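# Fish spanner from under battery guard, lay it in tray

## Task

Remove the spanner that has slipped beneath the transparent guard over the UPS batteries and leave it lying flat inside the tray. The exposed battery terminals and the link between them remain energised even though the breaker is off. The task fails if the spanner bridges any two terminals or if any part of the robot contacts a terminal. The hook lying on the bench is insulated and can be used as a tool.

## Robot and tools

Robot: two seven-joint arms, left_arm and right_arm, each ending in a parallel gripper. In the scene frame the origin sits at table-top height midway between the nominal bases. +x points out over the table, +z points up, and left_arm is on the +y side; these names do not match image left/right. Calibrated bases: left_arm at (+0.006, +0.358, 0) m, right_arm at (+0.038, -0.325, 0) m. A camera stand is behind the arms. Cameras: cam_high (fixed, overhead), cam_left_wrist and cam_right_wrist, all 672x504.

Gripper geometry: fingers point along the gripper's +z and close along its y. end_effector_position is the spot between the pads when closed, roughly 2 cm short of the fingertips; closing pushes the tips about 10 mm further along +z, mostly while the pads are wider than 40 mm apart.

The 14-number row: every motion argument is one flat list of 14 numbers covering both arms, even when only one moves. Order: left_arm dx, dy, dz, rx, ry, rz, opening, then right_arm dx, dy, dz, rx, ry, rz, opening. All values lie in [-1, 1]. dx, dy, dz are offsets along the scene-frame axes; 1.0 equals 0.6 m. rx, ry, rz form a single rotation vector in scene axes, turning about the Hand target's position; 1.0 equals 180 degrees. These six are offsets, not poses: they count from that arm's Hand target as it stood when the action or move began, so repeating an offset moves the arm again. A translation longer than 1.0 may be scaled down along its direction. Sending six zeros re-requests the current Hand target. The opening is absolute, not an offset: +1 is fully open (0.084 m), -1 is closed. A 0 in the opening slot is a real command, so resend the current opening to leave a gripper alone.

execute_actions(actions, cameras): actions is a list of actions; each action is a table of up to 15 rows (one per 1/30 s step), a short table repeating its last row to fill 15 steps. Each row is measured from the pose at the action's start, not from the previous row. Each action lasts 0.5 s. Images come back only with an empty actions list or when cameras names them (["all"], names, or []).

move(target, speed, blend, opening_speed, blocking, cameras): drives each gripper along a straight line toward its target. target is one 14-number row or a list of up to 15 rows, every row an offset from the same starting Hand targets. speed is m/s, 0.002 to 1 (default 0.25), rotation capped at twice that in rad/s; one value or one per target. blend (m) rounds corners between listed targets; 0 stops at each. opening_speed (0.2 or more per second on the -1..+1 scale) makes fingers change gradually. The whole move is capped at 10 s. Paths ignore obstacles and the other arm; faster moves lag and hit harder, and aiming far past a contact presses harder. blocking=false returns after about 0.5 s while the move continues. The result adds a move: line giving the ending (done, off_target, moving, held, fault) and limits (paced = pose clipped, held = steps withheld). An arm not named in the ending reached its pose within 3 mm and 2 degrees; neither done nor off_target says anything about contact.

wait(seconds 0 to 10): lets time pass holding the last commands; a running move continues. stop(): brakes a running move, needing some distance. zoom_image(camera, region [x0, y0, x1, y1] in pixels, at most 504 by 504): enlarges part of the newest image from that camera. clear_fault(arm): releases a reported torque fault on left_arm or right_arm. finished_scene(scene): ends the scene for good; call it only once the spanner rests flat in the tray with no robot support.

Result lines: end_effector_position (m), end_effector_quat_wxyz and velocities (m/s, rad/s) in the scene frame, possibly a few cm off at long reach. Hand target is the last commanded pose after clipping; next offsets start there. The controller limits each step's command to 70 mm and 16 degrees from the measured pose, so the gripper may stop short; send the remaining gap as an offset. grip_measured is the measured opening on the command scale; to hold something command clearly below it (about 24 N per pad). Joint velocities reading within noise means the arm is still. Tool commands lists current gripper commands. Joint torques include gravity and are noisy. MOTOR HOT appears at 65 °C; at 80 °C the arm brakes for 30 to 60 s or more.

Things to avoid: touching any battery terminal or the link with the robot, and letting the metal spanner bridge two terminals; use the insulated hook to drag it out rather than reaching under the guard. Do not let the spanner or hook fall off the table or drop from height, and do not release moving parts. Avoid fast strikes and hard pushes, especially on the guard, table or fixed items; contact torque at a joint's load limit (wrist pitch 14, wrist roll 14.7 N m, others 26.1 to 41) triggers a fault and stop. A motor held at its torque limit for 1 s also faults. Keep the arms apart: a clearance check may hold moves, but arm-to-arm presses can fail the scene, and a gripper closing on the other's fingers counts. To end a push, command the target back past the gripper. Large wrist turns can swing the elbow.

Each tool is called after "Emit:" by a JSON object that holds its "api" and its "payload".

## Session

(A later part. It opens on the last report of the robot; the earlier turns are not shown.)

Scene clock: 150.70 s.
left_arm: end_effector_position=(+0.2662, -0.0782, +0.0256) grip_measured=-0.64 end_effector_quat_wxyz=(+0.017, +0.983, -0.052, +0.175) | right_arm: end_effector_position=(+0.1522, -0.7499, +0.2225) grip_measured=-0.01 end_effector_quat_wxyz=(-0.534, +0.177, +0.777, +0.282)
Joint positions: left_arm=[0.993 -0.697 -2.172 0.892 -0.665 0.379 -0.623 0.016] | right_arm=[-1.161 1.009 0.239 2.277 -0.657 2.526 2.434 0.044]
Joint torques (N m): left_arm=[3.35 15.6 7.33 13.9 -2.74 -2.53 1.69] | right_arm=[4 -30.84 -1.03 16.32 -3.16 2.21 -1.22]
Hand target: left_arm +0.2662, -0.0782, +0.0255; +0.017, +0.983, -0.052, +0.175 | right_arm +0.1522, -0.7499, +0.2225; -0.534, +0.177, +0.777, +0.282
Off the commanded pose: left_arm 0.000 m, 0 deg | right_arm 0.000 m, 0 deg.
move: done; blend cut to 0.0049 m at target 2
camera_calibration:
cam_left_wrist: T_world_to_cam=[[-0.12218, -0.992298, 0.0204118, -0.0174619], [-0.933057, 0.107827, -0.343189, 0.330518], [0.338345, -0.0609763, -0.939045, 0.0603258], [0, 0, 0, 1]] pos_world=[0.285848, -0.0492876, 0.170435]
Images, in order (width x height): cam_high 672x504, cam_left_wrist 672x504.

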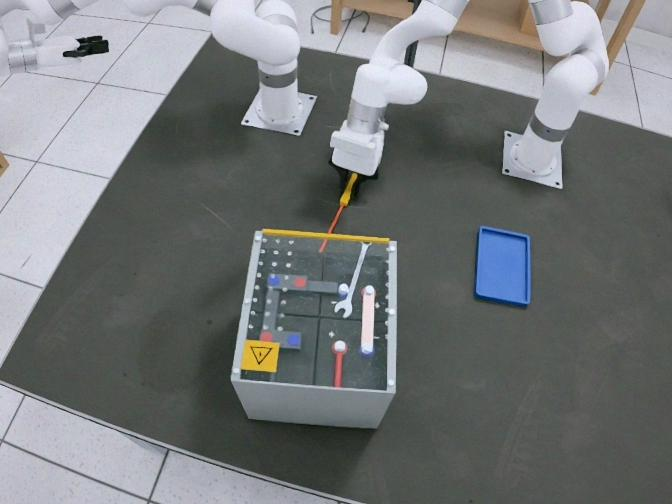

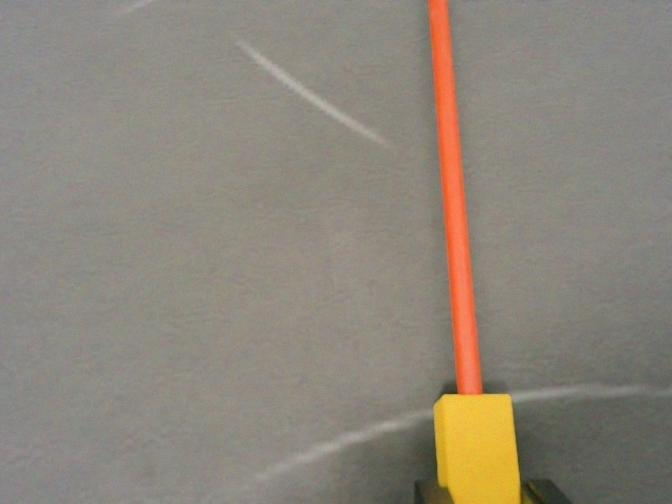

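Emit:
{"api": "move", "payload": {"target": [[0,0,-0.001,0,0,0,0.05,0,0,0,0,0,0,0],[-0.05,0,0.17,0,0,0,0.05,0,0,0,0,0,0,0],[0.12,0.1,0.4,0.0007,-0.0544,0.021,0.05,0,0,0,0,0,0,0],[0.3213,0.1303,0.429,0.0007,-0.0544,0.021,0.05,0,0,0,0,0,0,0]], "speed": [0.1,0.15,0.35,0.3], "blend": [0,0.02,0.03,0], "cameras": ["cam_left_wrist","cam_high"]}}

Scene clock: 164.67 s.
left_arm: end_effector_position=(+0.4589, +0.0000, +0.2829) grip_measured=+0.04 end_effector_quat_wxyz=(+0.006, +0.966, -0.021, +0.259) | right_arm: end_effector_position=(+0.1522, -0.7499, +0.2225) grip_measured=-0.01 end_effector_quat_wxyz=(-0.534, +0.177, +0.777, +0.282)
Joint positions: left_arm=[0.992 -0.393 -1.629 1.164 -0.112 0.713 -0.608 0.046] | right_arm=[-1.161 1.009 0.239 2.277 -0.657 2.526 2.434 0.044]
Joint torques (N m): left_arm=[3.47 5.37 5.06 20.75 -2.46 -0.15 1.72] | right_arm=[3.82 -30.66 -0.84 16.4 -2.96 2.22 -1.22]
Hand target: left_arm +0.4589, +0.0000, +0.2829; +0.006, +0.966, -0.021, +0.259 | right_arm +0.1522, -0.7499, +0.2225; -0.534, +0.177, +0.777, +0.282
Off the commanded pose: left_arm 0.000 m, 0 deg | right_arm 0.000 m, 0 deg.
move: done; limits=paced
camera_calibration:
cam_left_wrist: T_world_to_cam=[[-0.0584344, -0.998287, 0.00279197, 0.0541099], [-0.866195, 0.0493117, -0.497267, 0.60324], [0.496277, -0.0314759, -0.867593, 0.148925], [0, 0, 0, 1]] pos_world=[0.451778, 0.028958, 0.429027]
Images, in order (width x height): cam_high 672x504, cam_left_wrist 672x504.

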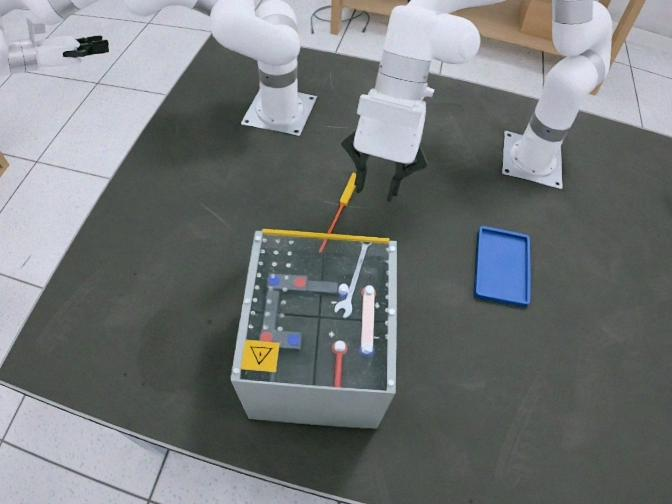

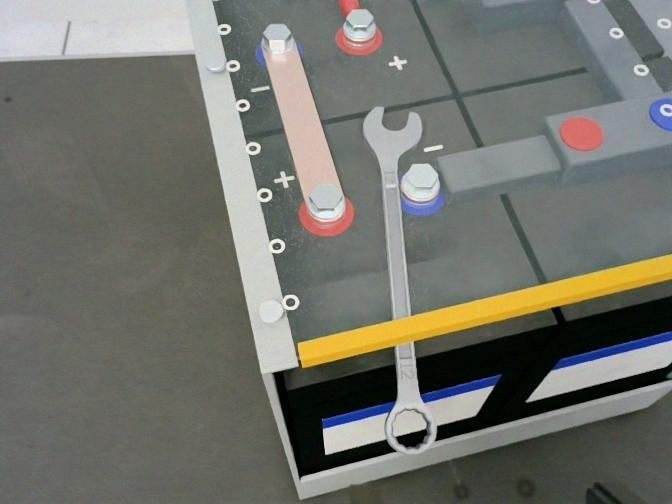

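Emit:
{"api": "move", "payload": {"target": [[0.05,0.0003,-0.09,0,0,0,0.05,0,0,0,0,0,0,0],[0.081,0.0005,-0.1448,0,0,0,0.05,0,0,0,0,0,0,0],[0.081,0.0005,-0.1448,0,0,0,-0.9,0,0,0,0,0,0,0]], "speed": [0.15,0.05,0.05], "blend": [0.005,0,0], "opening_speed": 0.8, "cameras": ["cam_left_wrist","cam_high"]}}

Scene clock: 173.70 s.
left_arm: end_effector_position=(+0.5076, +0.0003, +0.1961) grip_measured=-0.60 end_effector_quat_wxyz=(+0.006, +0.966, -0.021, +0.259) | right_arm: end_effector_position=(+0.1522, -0.7499, +0.2225) grip_measured=-0.01 end_effector_quat_wxyz=(-0.534, +0.177, +0.777, +0.282)
Joint positions: left_arm=[1.418 -0.542 -2.009 1.178 -0.315 0.519 -0.467 0.018] | right_arm=[-1.161 1.009 0.239 2.277 -0.657 2.526 2.434 0.044]
Joint torques (N m): left_arm=[3.53 15.58 6.9 18.48 -2.5 -2.68 1.59] | right_arm=[4.06 -30.67 -1.01 16.36 -2.83 2.19 -1.2]
Hand target: left_arm +0.5075, +0.0003, +0.1961; +0.006, +0.966, -0.021, +0.259 | right_arm +0.1522, -0.7499, +0.2225; -0.534, +0.177, +0.777, +0.282
Off the commanded pose: left_arm 0.000 m, 0 deg | right_arm 0.000 m, 0 deg.
move: done
camera_calibration:
cam_left_wrist: T_world_to_cam=[[-0.0583826, -0.998291, 0.00271287, 0.0574931], [-0.866241, 0.0493089, -0.497187, 0.602106], [0.496204, -0.0313771, -0.867639, 0.0494711], [0, 0, 0, 1]] pos_world=[0.500378, 0.0292579, 0.342127]
Images, in order (width x height): cam_high 672x504, cam_left_wrist 672x504.

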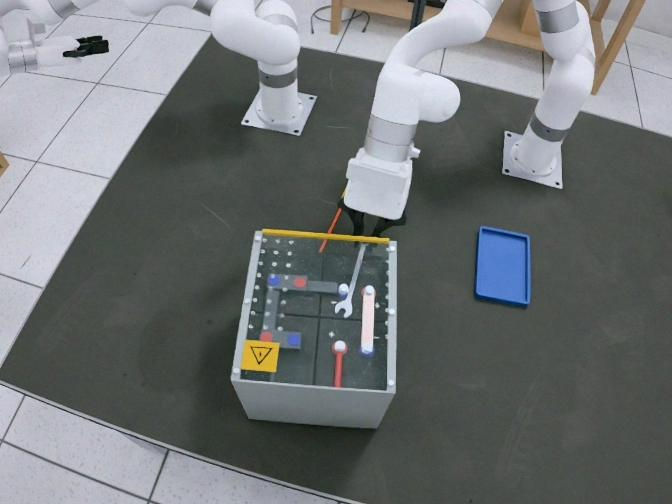

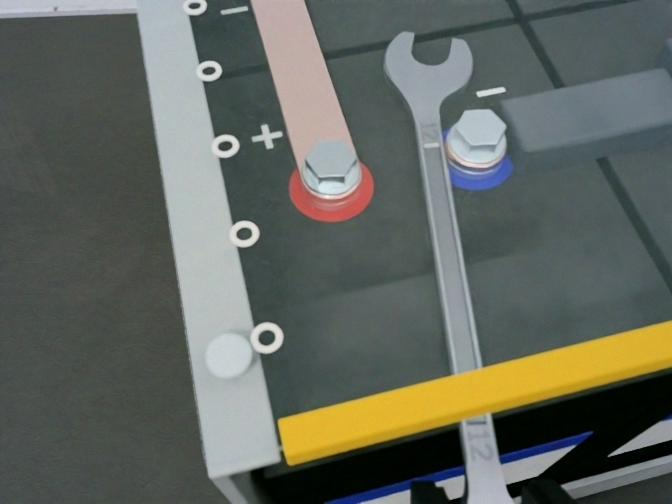

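Emit:
{"api": "move", "payload": {"target": [[0,0,0.012,0,0,0,-0.95,0,0,0,0,0,0,0],[0,0,0.02,-0.305,0.0155,0,-0.95,0,0,0,0,0,0,0]], "speed": [0.04,0.2], "blend": [0.002,0], "cameras": ["cam_high"]}}

Emit:
{"api": "zoom_image", "payload": {"camera": "cam_high", "region": [290, 220, 410, 340]}}

Scene clock: 183.60 s.
left_arm: end_effector_position=(+0.5076, +0.0003, +0.2081) grip_measured=-0.60 end_effector_quat_wxyz=(+0.451, +0.860, +0.101, +0.217) | right_arm: end_effector_position=(+0.1522, -0.7499, +0.2225) grip_measured=-0.01 end_effector_quat_wxyz=(-0.534, +0.177, +0.777, +0.282)
Joint positions: left_arm=[2.118 -0.207 -2.672 1.016 -1.982 0.478 0.938 0.018] | right_arm=[-1.161 1.009 0.239 2.277 -0.657 2.526 2.434 0.044]
Joint torques (N m): left_arm=[3.61 28.12 4.52 14.92 -2.07 1.44 1.76] | right_arm=[3.78 -30.63 -0.98 16.35 -2.67 2.12 -1.22]
Hand target: left_arm +0.5075, +0.0003, +0.2081; +0.451, +0.860, +0.101, +0.217 | right_arm +0.1522, -0.7499, +0.2225; -0.534, +0.177, +0.777, +0.282
Off the commanded pose: left_arm 0.000 m, 0 deg | right_arm 0.000 m, 0 deg.
move: done
Images, in order (width x height): cam_high 672x504.

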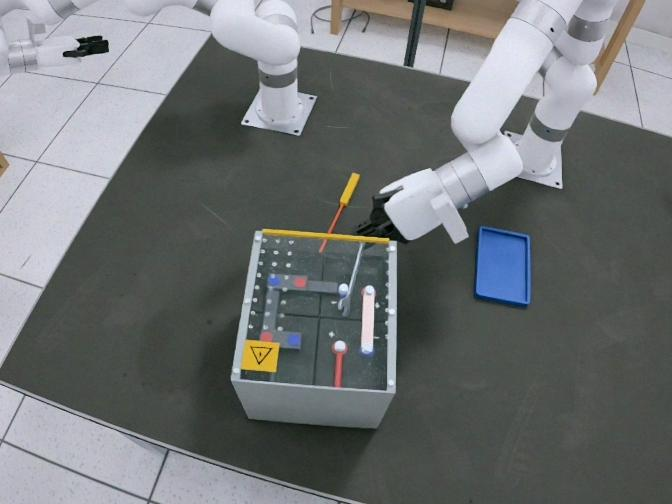

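Scaled by 4.200 from the camera's 672x504 image, which has a finer 960x720 frame.

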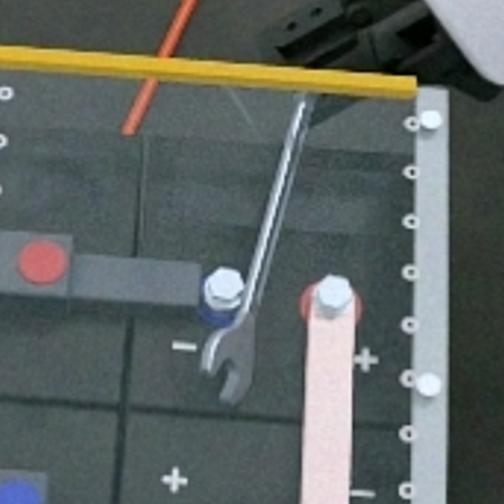

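Emit:
{"api": "move", "payload": {"target": [[-0.0165,0.0075,0,0,0,0,-0.95,0,0,0,0,0,0,0],[-0.0497,0.0092,0,0,0,0,-0.95,0,0,0,0,0,0,0],[-0.0995,0.0117,0,0,0,0,-0.95,0,0,0,0,0,0,0]], "speed": 0.05, "blend": [0.003,0.003,0], "cameras": ["cam_high"]}}

Emit:
{"api": "zoom_image", "payload": {"camera": "cam_high", "region": [290, 220, 410, 340]}}

Scene clock: 200.83 s.
left_arm: end_effector_position=(+0.4479, +0.0073, +0.2081) grip_measured=-0.60 end_effector_quat_wxyz=(+0.451, +0.860, +0.101, +0.217) | right_arm: end_effector_position=(+0.1522, -0.7499, +0.2225) grip_measured=-0.01 end_effector_quat_wxyz=(-0.534, +0.177, +0.777, +0.282)
Joint positions: left_arm=[2.061 -0.038 -2.702 0.848 -2.116 0.386 1.088 0.018] | right_arm=[-1.161 1.009 0.239 2.277 -0.657 2.526 2.434 0.044]
Joint torques (N m): left_arm=[-3 24.27 -2.27 14.57 -2.25 -1.09 1.76] | right_arm=[3.86 -30.89 -0.86 16.18 -2.76 2.18 -1.21]
Hand target: left_arm +0.4478, +0.0073, +0.2081; +0.451, +0.860, +0.101, +0.217 | right_arm +0.1522, -0.7499, +0.2225; -0.534, +0.177, +0.777, +0.282
Off the commanded pose: left_arm 0.000 m, 0 deg | right_arm 0.000 m, 0 deg.
move: done
Images, in order (width x height): cam_high 672x504.

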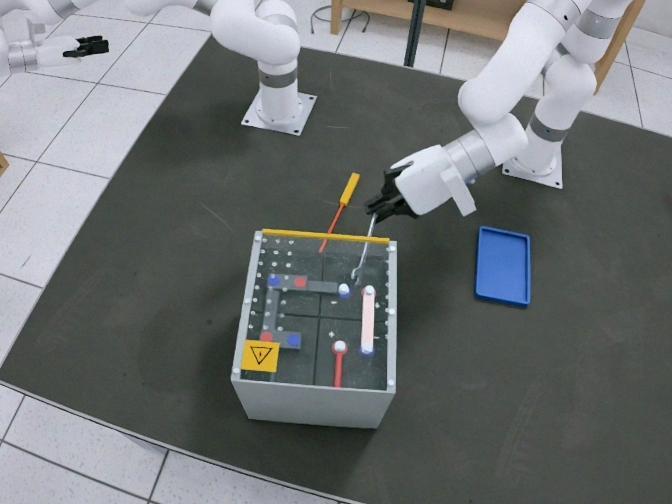

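Scaled by 4.200 from the camera's 672x504 image, which has a finer 960x720 frame.

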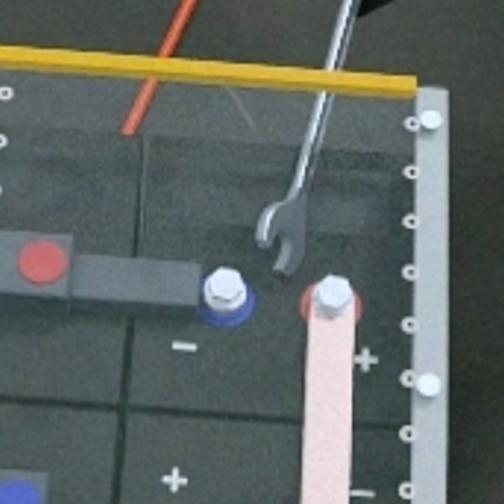

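Passed the bolts.

Emit:
{"api": "move", "payload": {"target": [[-0.183,0.009,0,0,0,0,-0.95,0,0,0,0,0,0,0],[-0.23,0.238,0.05,0.3008,-0.0604,-0.0872,-0.95,0,0,0,0,0,0,0],[-0.2447,0.5173,-0.18,0.3008,-0.0604,-0.0872,-0.95,0,0,0,0,0,0,0]], "speed": [0.08,0.25,0.25], "blend": [0.01,0.04,0], "cameras": ["cam_high","cam_left_wrist"]}}

Emit:
{"api": "zoom_image", "payload": {"camera": "cam_high", "region": [430, 180, 570, 320]}}

Scene clock: 209.30 s.
left_arm: end_effector_position=(+0.3010, +0.3177, +0.1001) grip_measured=-0.60 end_effector_quat_wxyz=(+0.043, +0.952, -0.164, +0.255) | right_arm: end_effector_position=(+0.1522, -0.7499, +0.2225) grip_measured=-0.01 end_effector_quat_wxyz=(-0.534, +0.177, +0.777, +0.282)
Joint positions: left_arm=[1.983 0.619 -2.431 0.194 -1.823 -0.449 1.881 0.018] | right_arm=[-1.161 1.009 0.239 2.277 -0.657 2.526 2.434 0.044]
Joint torques (N m): left_arm=[3.86 -4.2 -7.13 11.18 3.76 0.58 -1.66] | right_arm=[3.53 -30.82 -0.92 16.19 -2.55 2.11 -1.11]
Hand target: left_arm +0.3010, +0.3177, +0.1001; +0.043, +0.952, -0.164, +0.255 | right_arm +0.1522, -0.7499, +0.2225; -0.534, +0.177, +0.777, +0.282
Off the commanded pose: left_arm 0.000 m, 0 deg | right_arm 0.000 m, 0 deg.
move: done
camera_calibration:
cam_left_wrist: T_world_to_cam=[[-0.347847, -0.93755, 0.00179382, 0.43047], [-0.814352, 0.301189, -0.496102, 0.264104], [0.46458, -0.174028, -0.868263, 0.133457], [0, 0, 0, 1]] pos_world=[0.30281, 0.347267, 0.246126]
Images, in order (width x height): cam_high 672x504, cam_left_wrist 672x504.

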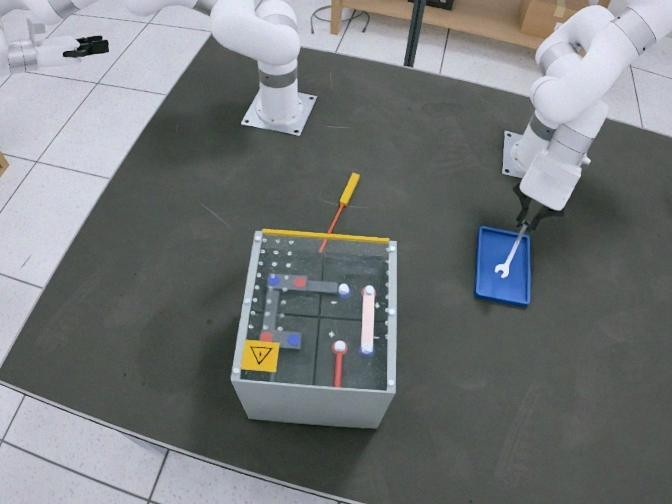

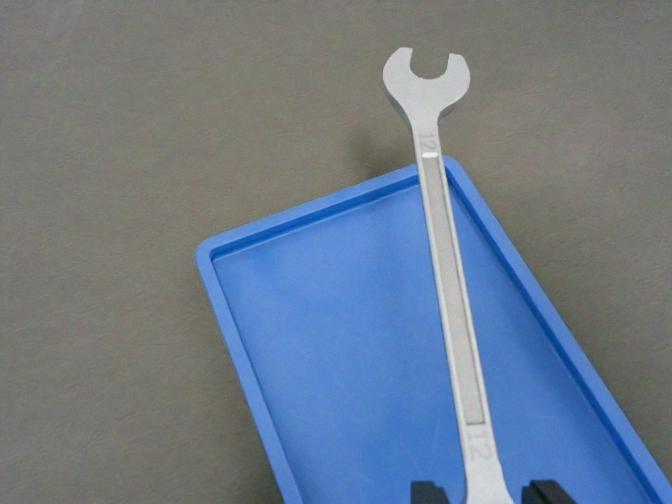

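Scaled by 3.600 from the camera's 672x504 image, which has a finer 960x720 frame.

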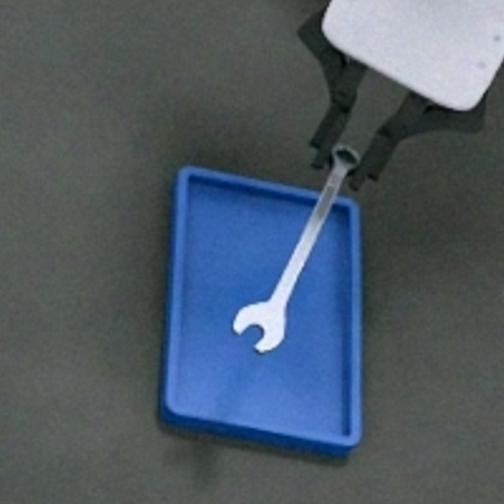

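Emit:
{"api": "move", "payload": {"target": [0,0,-0.09,0,0,0,-0.95,0,0,0,0,0,0,0], "speed": 0.12, "cameras": ["cam_high","cam_left_wrist"]}}

Emit:
{"api": "zoom_image", "payload": {"camera": "cam_high", "region": [430, 180, 570, 320]}}

Scene clock: 213.80 s.
left_arm: end_effector_position=(+0.3010, +0.3170, +0.0470) grip_measured=-0.60 end_effector_quat_wxyz=(+0.053, +0.962, -0.171, +0.208) | right_arm: end_effector_position=(+0.1522, -0.7499, +0.2225) grip_measured=-0.01 end_effector_quat_wxyz=(-0.534, +0.177, +0.777, +0.282)
Joint positions: left_arm=[1.898 0.4 -2.24 0.106 -1.261 -0.274 1.355 0.018] | right_arm=[-1.161 1.009 0.239 2.277 -0.657 2.526 2.434 0.044]
Joint torques (N m): left_arm=[-3.14 7.05 -0.64 8.75 3.72 -2.25 -1.5] | right_arm=[3.59 -30.92 -1.01 16.23 -2.49 2.08 -1.14]
Hand target: left_arm +0.3010, +0.3177, +0.0461; +0.043, +0.952, -0.164, +0.255 | right_arm +0.1522, -0.7499, +0.2225; -0.534, +0.177, +0.777, +0.282
Off the commanded pose: left_arm 0.001 m, 6 deg | right_arm 0.000 m, 0 deg.
move: off_target (left_arm)
camera_calibration:
cam_left_wrist: T_world_to_cam=[[-0.365584, -0.930136, 0.0345671, 0.431362], [-0.851822, 0.319372, -0.415212, 0.239681], [0.375164, -0.18124, -0.909068, 0.118389], [0, 0, 0, 1]] pos_world=[0.317449, 0.346135, 0.192231]
Images, in order (width x height): cam_high 672x504, cam_left_wrist 672x504.

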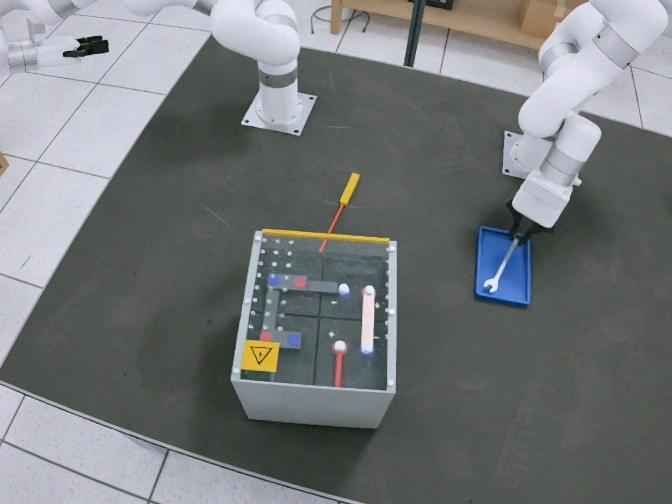

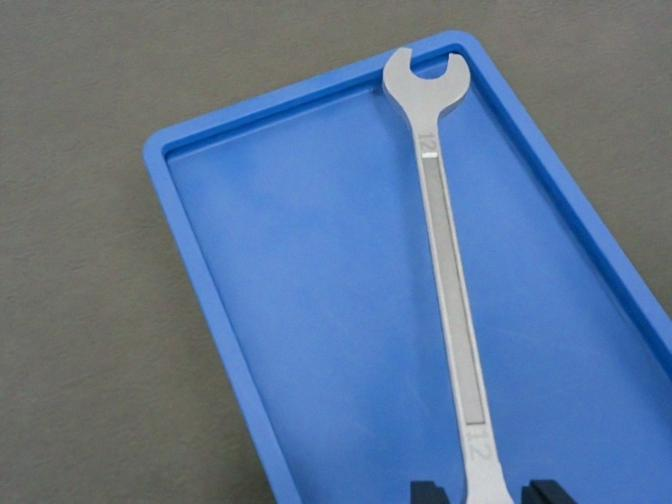

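Scaled by 3.600 from the camera's 672x504 image, which has a finer 960x720 frame.

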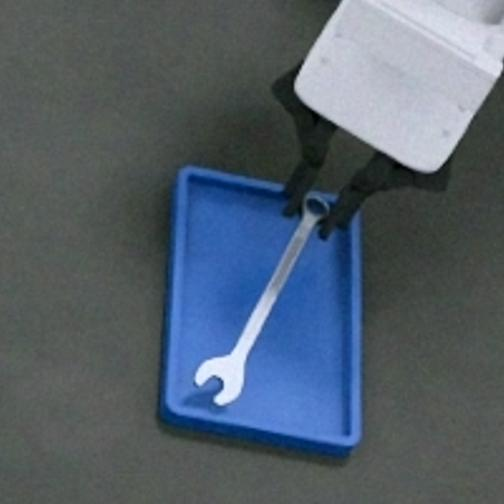

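Emit:
{"api": "move", "payload": {"target": [-0.004,0.001,-0.019,0,0,0,-0.95,0,0,0,0,0,0,0], "speed": 0.05, "cameras": ["cam_high","cam_left_wrist"]}}

Emit:
{"api": "zoom_image", "payload": {"camera": "cam_high", "region": [450, 200, 550, 320]}}

Scene clock: 224.50 s.
left_arm: end_effector_position=(+0.2986, +0.3183, +0.0347) grip_measured=-0.60 end_effector_quat_wxyz=(+0.043, +0.952, -0.164, +0.255) | right_arm: end_effector_position=(+0.1522, -0.7499, +0.2225) grip_measured=-0.01 end_effector_quat_wxyz=(-0.534, +0.177, +0.777, +0.282)
Joint positions: left_arm=[1.524 0.542 -1.715 -0.022 -0.717 -0.629 1.006 0.018] | right_arm=[-1.161 1.009 0.239 2.277 -0.657 2.526 2.434 0.044]
Joint torques (N m): left_arm=[-3.36 1.23 -2.14 4.6 3.58 -2.56 -1.5] | right_arm=[3.69 -30.99 -0.92 16.26 -2.37 2.09 -1.13]
Hand target: left_arm +0.2986, +0.3183, +0.0347; +0.043, +0.952, -0.164, +0.255 | right_arm +0.1522, -0.7499, +0.2225; -0.534, +0.177, +0.777, +0.282
Off the commanded pose: left_arm 0.000 m, 0 deg | right_arm 0.000 m, 0 deg.
move: done
camera_calibration:
cam_left_wrist: T_world_to_cam=[[-0.347819, -0.93756, 0.00181133, 0.430307], [-0.814386, 0.301166, -0.496059, 0.229584], [0.464539, -0.174014, -0.868287, 0.0779904], [0, 0, 0, 1]] pos_world=[0.30041, 0.347867, 0.180826]
Images, in order (width x height): cam_high 672x504, cam_left_wrist 672x504.

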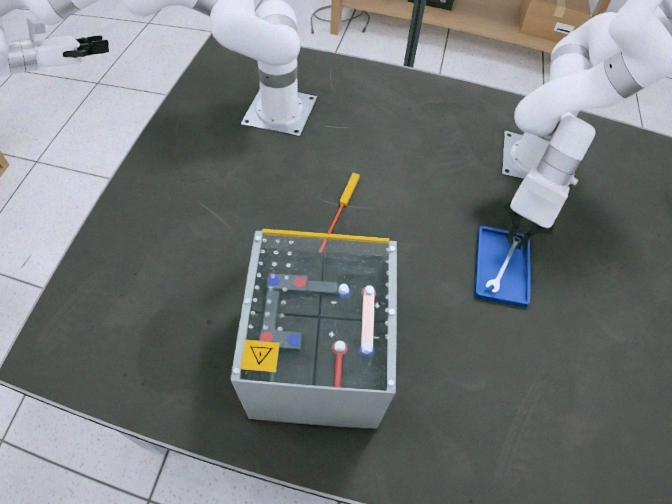

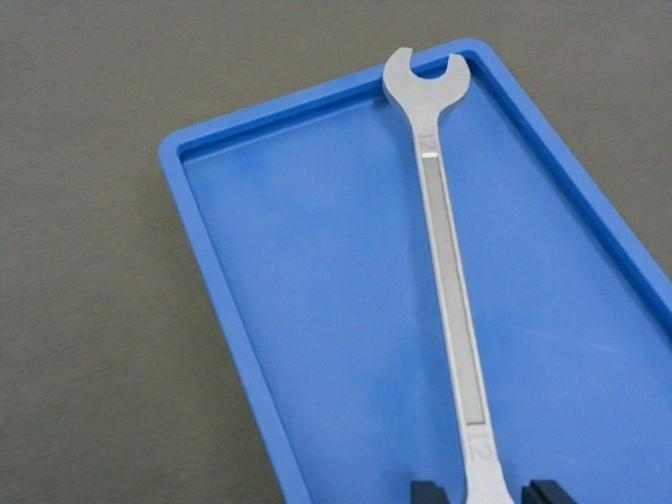

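Scaled by 4.200 from the camera's 672x504 image, which has a finer 960x720 frame.

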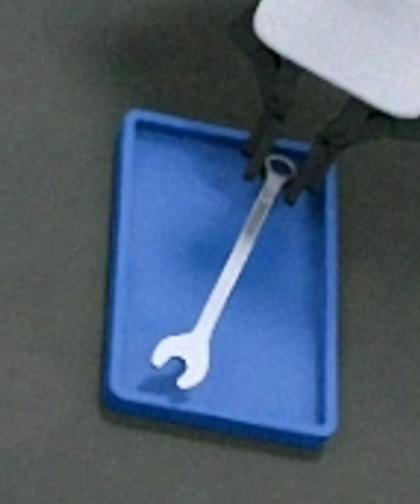

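Emit:
{"api": "move", "payload": {"target": [[-0.0095,0,0,0,0,0,-0.95,0,0,0,0,0,0,0],[-0.0095,0,-0.011,0,0,0,-0.95,0,0,0,0,0,0,0]], "speed": 0.04, "cameras": ["cam_high","cam_left_wrist"]}}

Emit:
{"api": "zoom_image", "payload": {"camera": "cam_high", "region": [450, 200, 550, 320]}}

Scene clock: 231.10 s.
left_arm: end_effector_position=(+0.2929, +0.3183, +0.0281) grip_measured=-0.60 end_effector_quat_wxyz=(+0.043, +0.952, -0.164, +0.255) | right_arm: end_effector_position=(+0.1522, -0.7499, +0.2225) grip_measured=-0.01 end_effector_quat_wxyz=(-0.534, +0.177, +0.777, +0.282)
Joint positions: left_arm=[1.444 0.562 -1.604 -0.036 -0.655 -0.687 0.982 0.018] | right_arm=[-1.161 1.009 0.239 2.277 -0.657 2.526 2.434 0.044]
Joint torques (N m): left_arm=[-3 0.11 -1.99 3.17 3.69 -2.44 -1.56] | right_arm=[3.31 -31.09 -1.05 16.14 -2.29 2.2 -1.11]
Hand target: left_arm +0.2929, +0.3183, +0.0281; +0.043, +0.952, -0.164, +0.255 | right_arm +0.1522, -0.7499, +0.2225; -0.534, +0.177, +0.777, +0.282
Off the commanded pose: left_arm 0.000 m, 0 deg | right_arm 0.000 m, 0 deg.
move: done
camera_calibration:
cam_left_wrist: T_world_to_cam=[[-0.34785, -0.937548, 0.00187218, 0.428331], [-0.814485, 0.301201, -0.495874, 0.221653], [0.464342, -0.174015, -0.868392, 0.074985], [0, 0, 0, 1]] pos_world=[0.29471, 0.347867, 0.174226]
Images, in order (width x height): cam_high 672x504, cam_left_wrist 672x504.

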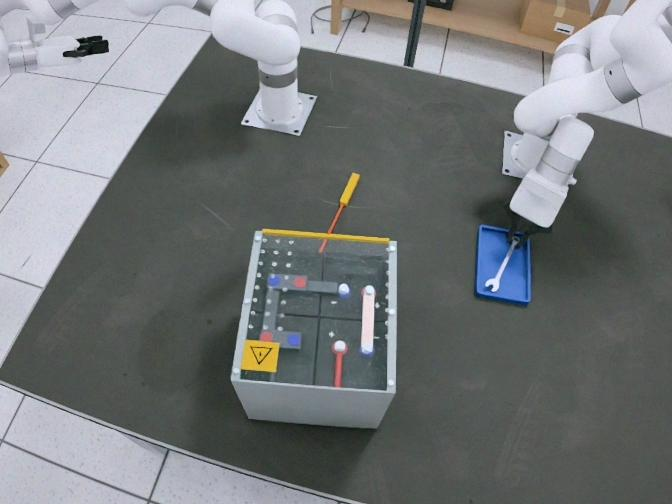

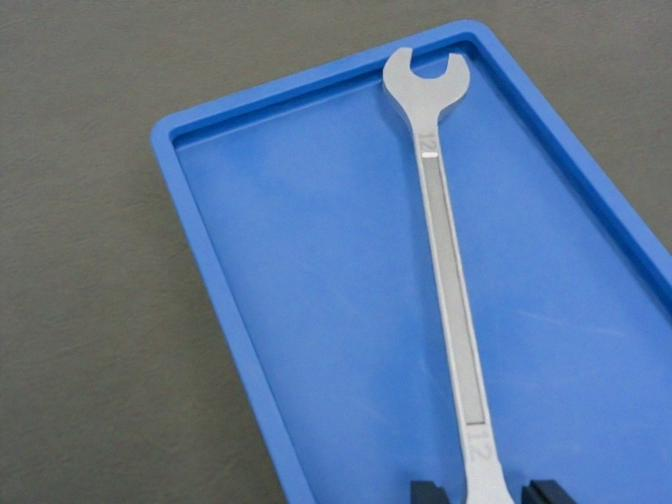

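Scaled by 4.200 from the camera's 672x504 image, which has a finer 960x720 frame.

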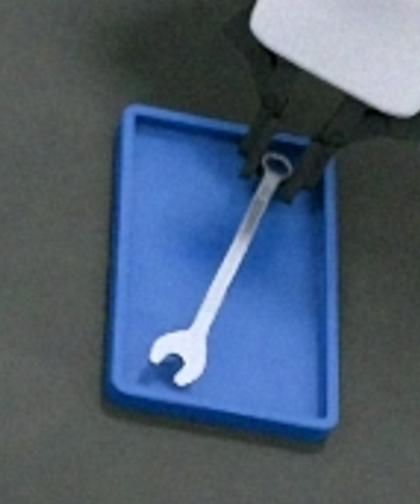

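Emit:
{"api": "move", "payload": {"target": [0,0,0,0,0,0,-0.3,0,0,0,0,0,0,0], "opening_speed": 0.3, "cameras": ["cam_high","cam_left_wrist"]}}

Emit:
{"api": "zoom_image", "payload": {"camera": "cam_high", "region": [450, 200, 550, 320]}}

Scene clock: 244.73 s.
left_arm: end_effector_position=(+0.2929, +0.3183, +0.0281) grip_measured=-0.32 end_effector_quat_wxyz=(+0.043, +0.952, -0.164, +0.255) | right_arm: end_effector_position=(+0.1522, -0.7499, +0.2225) grip_measured=-0.01 end_effector_quat_wxyz=(-0.534, +0.177, +0.777, +0.282)
Joint positions: left_arm=[1.444 0.563 -1.604 -0.036 -0.655 -0.687 0.982 0.03] | right_arm=[-1.161 1.009 0.239 2.277 -0.657 2.526 2.434 0.044]
Joint torques (N m): left_arm=[-2.57 -0.63 -2.99 6.03 3.08 -1.96 -1.42] | right_arm=[3.52 -31.1 -0.93 16.06 -2.22 2.18 -1.1]
Hand target: left_arm +0.2929, +0.3183, +0.0281; +0.043, +0.952, -0.164, +0.255 | right_arm +0.1522, -0.7499, +0.2225; -0.534, +0.177, +0.777, +0.282
Off the commanded pose: left_arm 0.000 m, 0 deg | right_arm 0.000 m, 0 deg.
move: done
camera_calibration:
cam_left_wrist: T_world_to_cam=[[-0.347835, -0.937554, 0.00184152, 0.428428], [-0.814424, 0.301179, -0.495988, 0.221632], [0.464461, -0.174022, -0.868327, 0.074958], [0, 0, 0, 1]] pos_world=[0.29471, 0.347967, 0.174226]
Images, in order (width x height): cam_high 672x504, cam_left_wrist 672x504.

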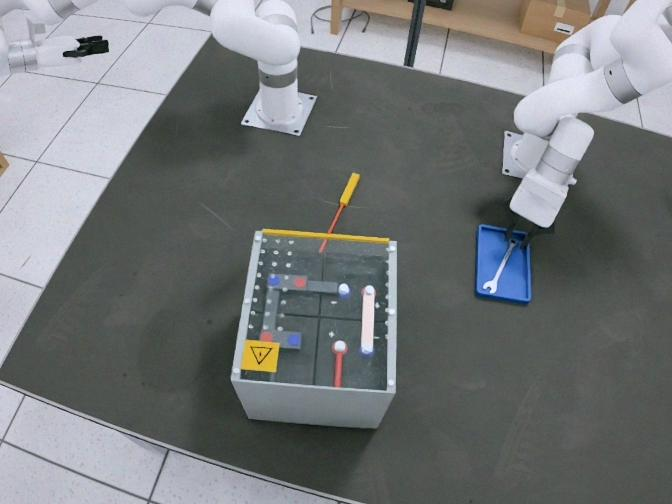

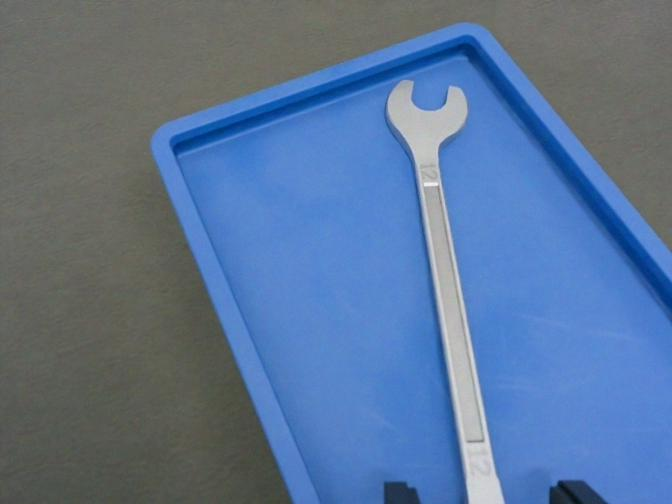

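Scaled by 4.200 from the camera's 672x504 image, which has a finer 960x720 frame.

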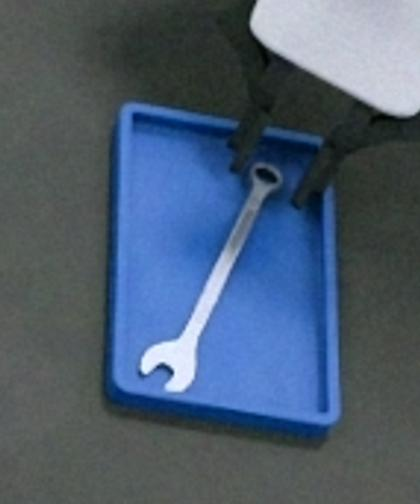

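Emit:
{"api": "move", "payload": {"target": [[0,0,0.04,0,0,0,-0.3,0,0,0,0,0,0,0],[-0.04,0.03,0.17,0,0,0,-0.3,0,0,0,0,0,0,0]], "speed": [0.08,0.2], "blend": [0.01,0], "cameras": ["cam_high"]}}

Emit:
{"api": "zoom_image", "payload": {"camera": "cam_high", "region": [450, 200, 550, 320]}}

Scene clock: 248.00 s.
left_arm: end_effector_position=(+0.2936, +0.3182, +0.0409) grip_measured=-0.32 end_effector_quat_wxyz=(+0.038, +0.949, -0.161, +0.268) | right_arm: end_effector_position=(+0.1522, -0.7499, +0.2225) grip_measured=-0.01 end_effector_quat_wxyz=(-0.534, +0.177, +0.777, +0.282)
Joint positions: left_arm=[1.549 0.555 -1.76 -0.056 -0.715 -0.677 0.984 0.03] | right_arm=[-1.161 1.009 0.239 2.277 -0.657 2.526 2.434 0.044]
Joint torques (N m): left_arm=[-3.21 -9.04 -1.79 9.36 3.55 -2.46 -1.54] | right_arm=[3.25 -31.03 -0.85 16.06 -2.05 2.1 -1.14]
Hand target: left_arm +0.2937, +0.3182, +0.0409; +0.037, +0.949, -0.161, +0.268 (not the last commanded pose) | right_arm +0.1522, -0.7499, +0.2225; -0.534, +0.177, +0.777, +0.282
Off the commanded pose: left_arm 0.094 m, 2 deg | right_arm 0.000 m, 0 deg.
move: held (left_arm; a check stopped the path); path passed 1 of 2 targets; limits=held
pose unreachable (left arm): on one or more control steps of this call, first in action 0 (counted from 0), this arm could not follow its commanded pose, so it was not sent that pose on those steps. It may still have moved: this result reports where it is.
cause: moving toward the commanded pose would bring two parts of the arm too close to each other (joints 2 (shoulder) to 6 (wrist pitch) lie between them).
Images, in order (width x height): cam_high 672x504.

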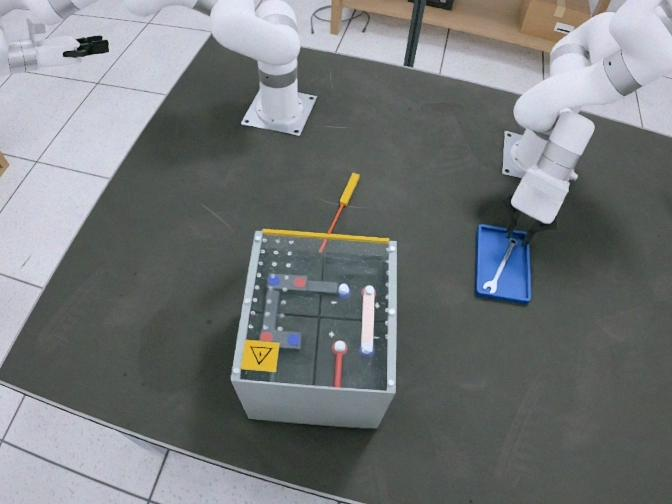

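Scaled by 4.200 from the camera's 672x504 image, which has a finer 960x720 frame.

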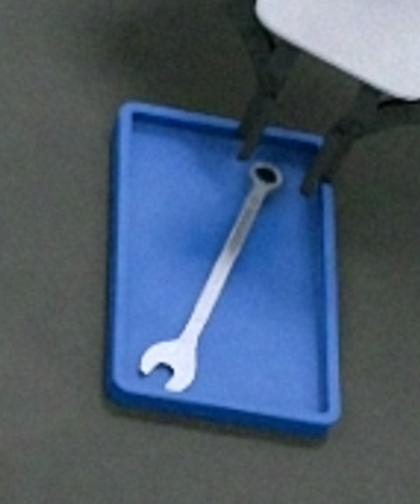

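Emit:
{"api": "finished_scene", "payload": {"scene": 2}}

The scene is finished: the task was done.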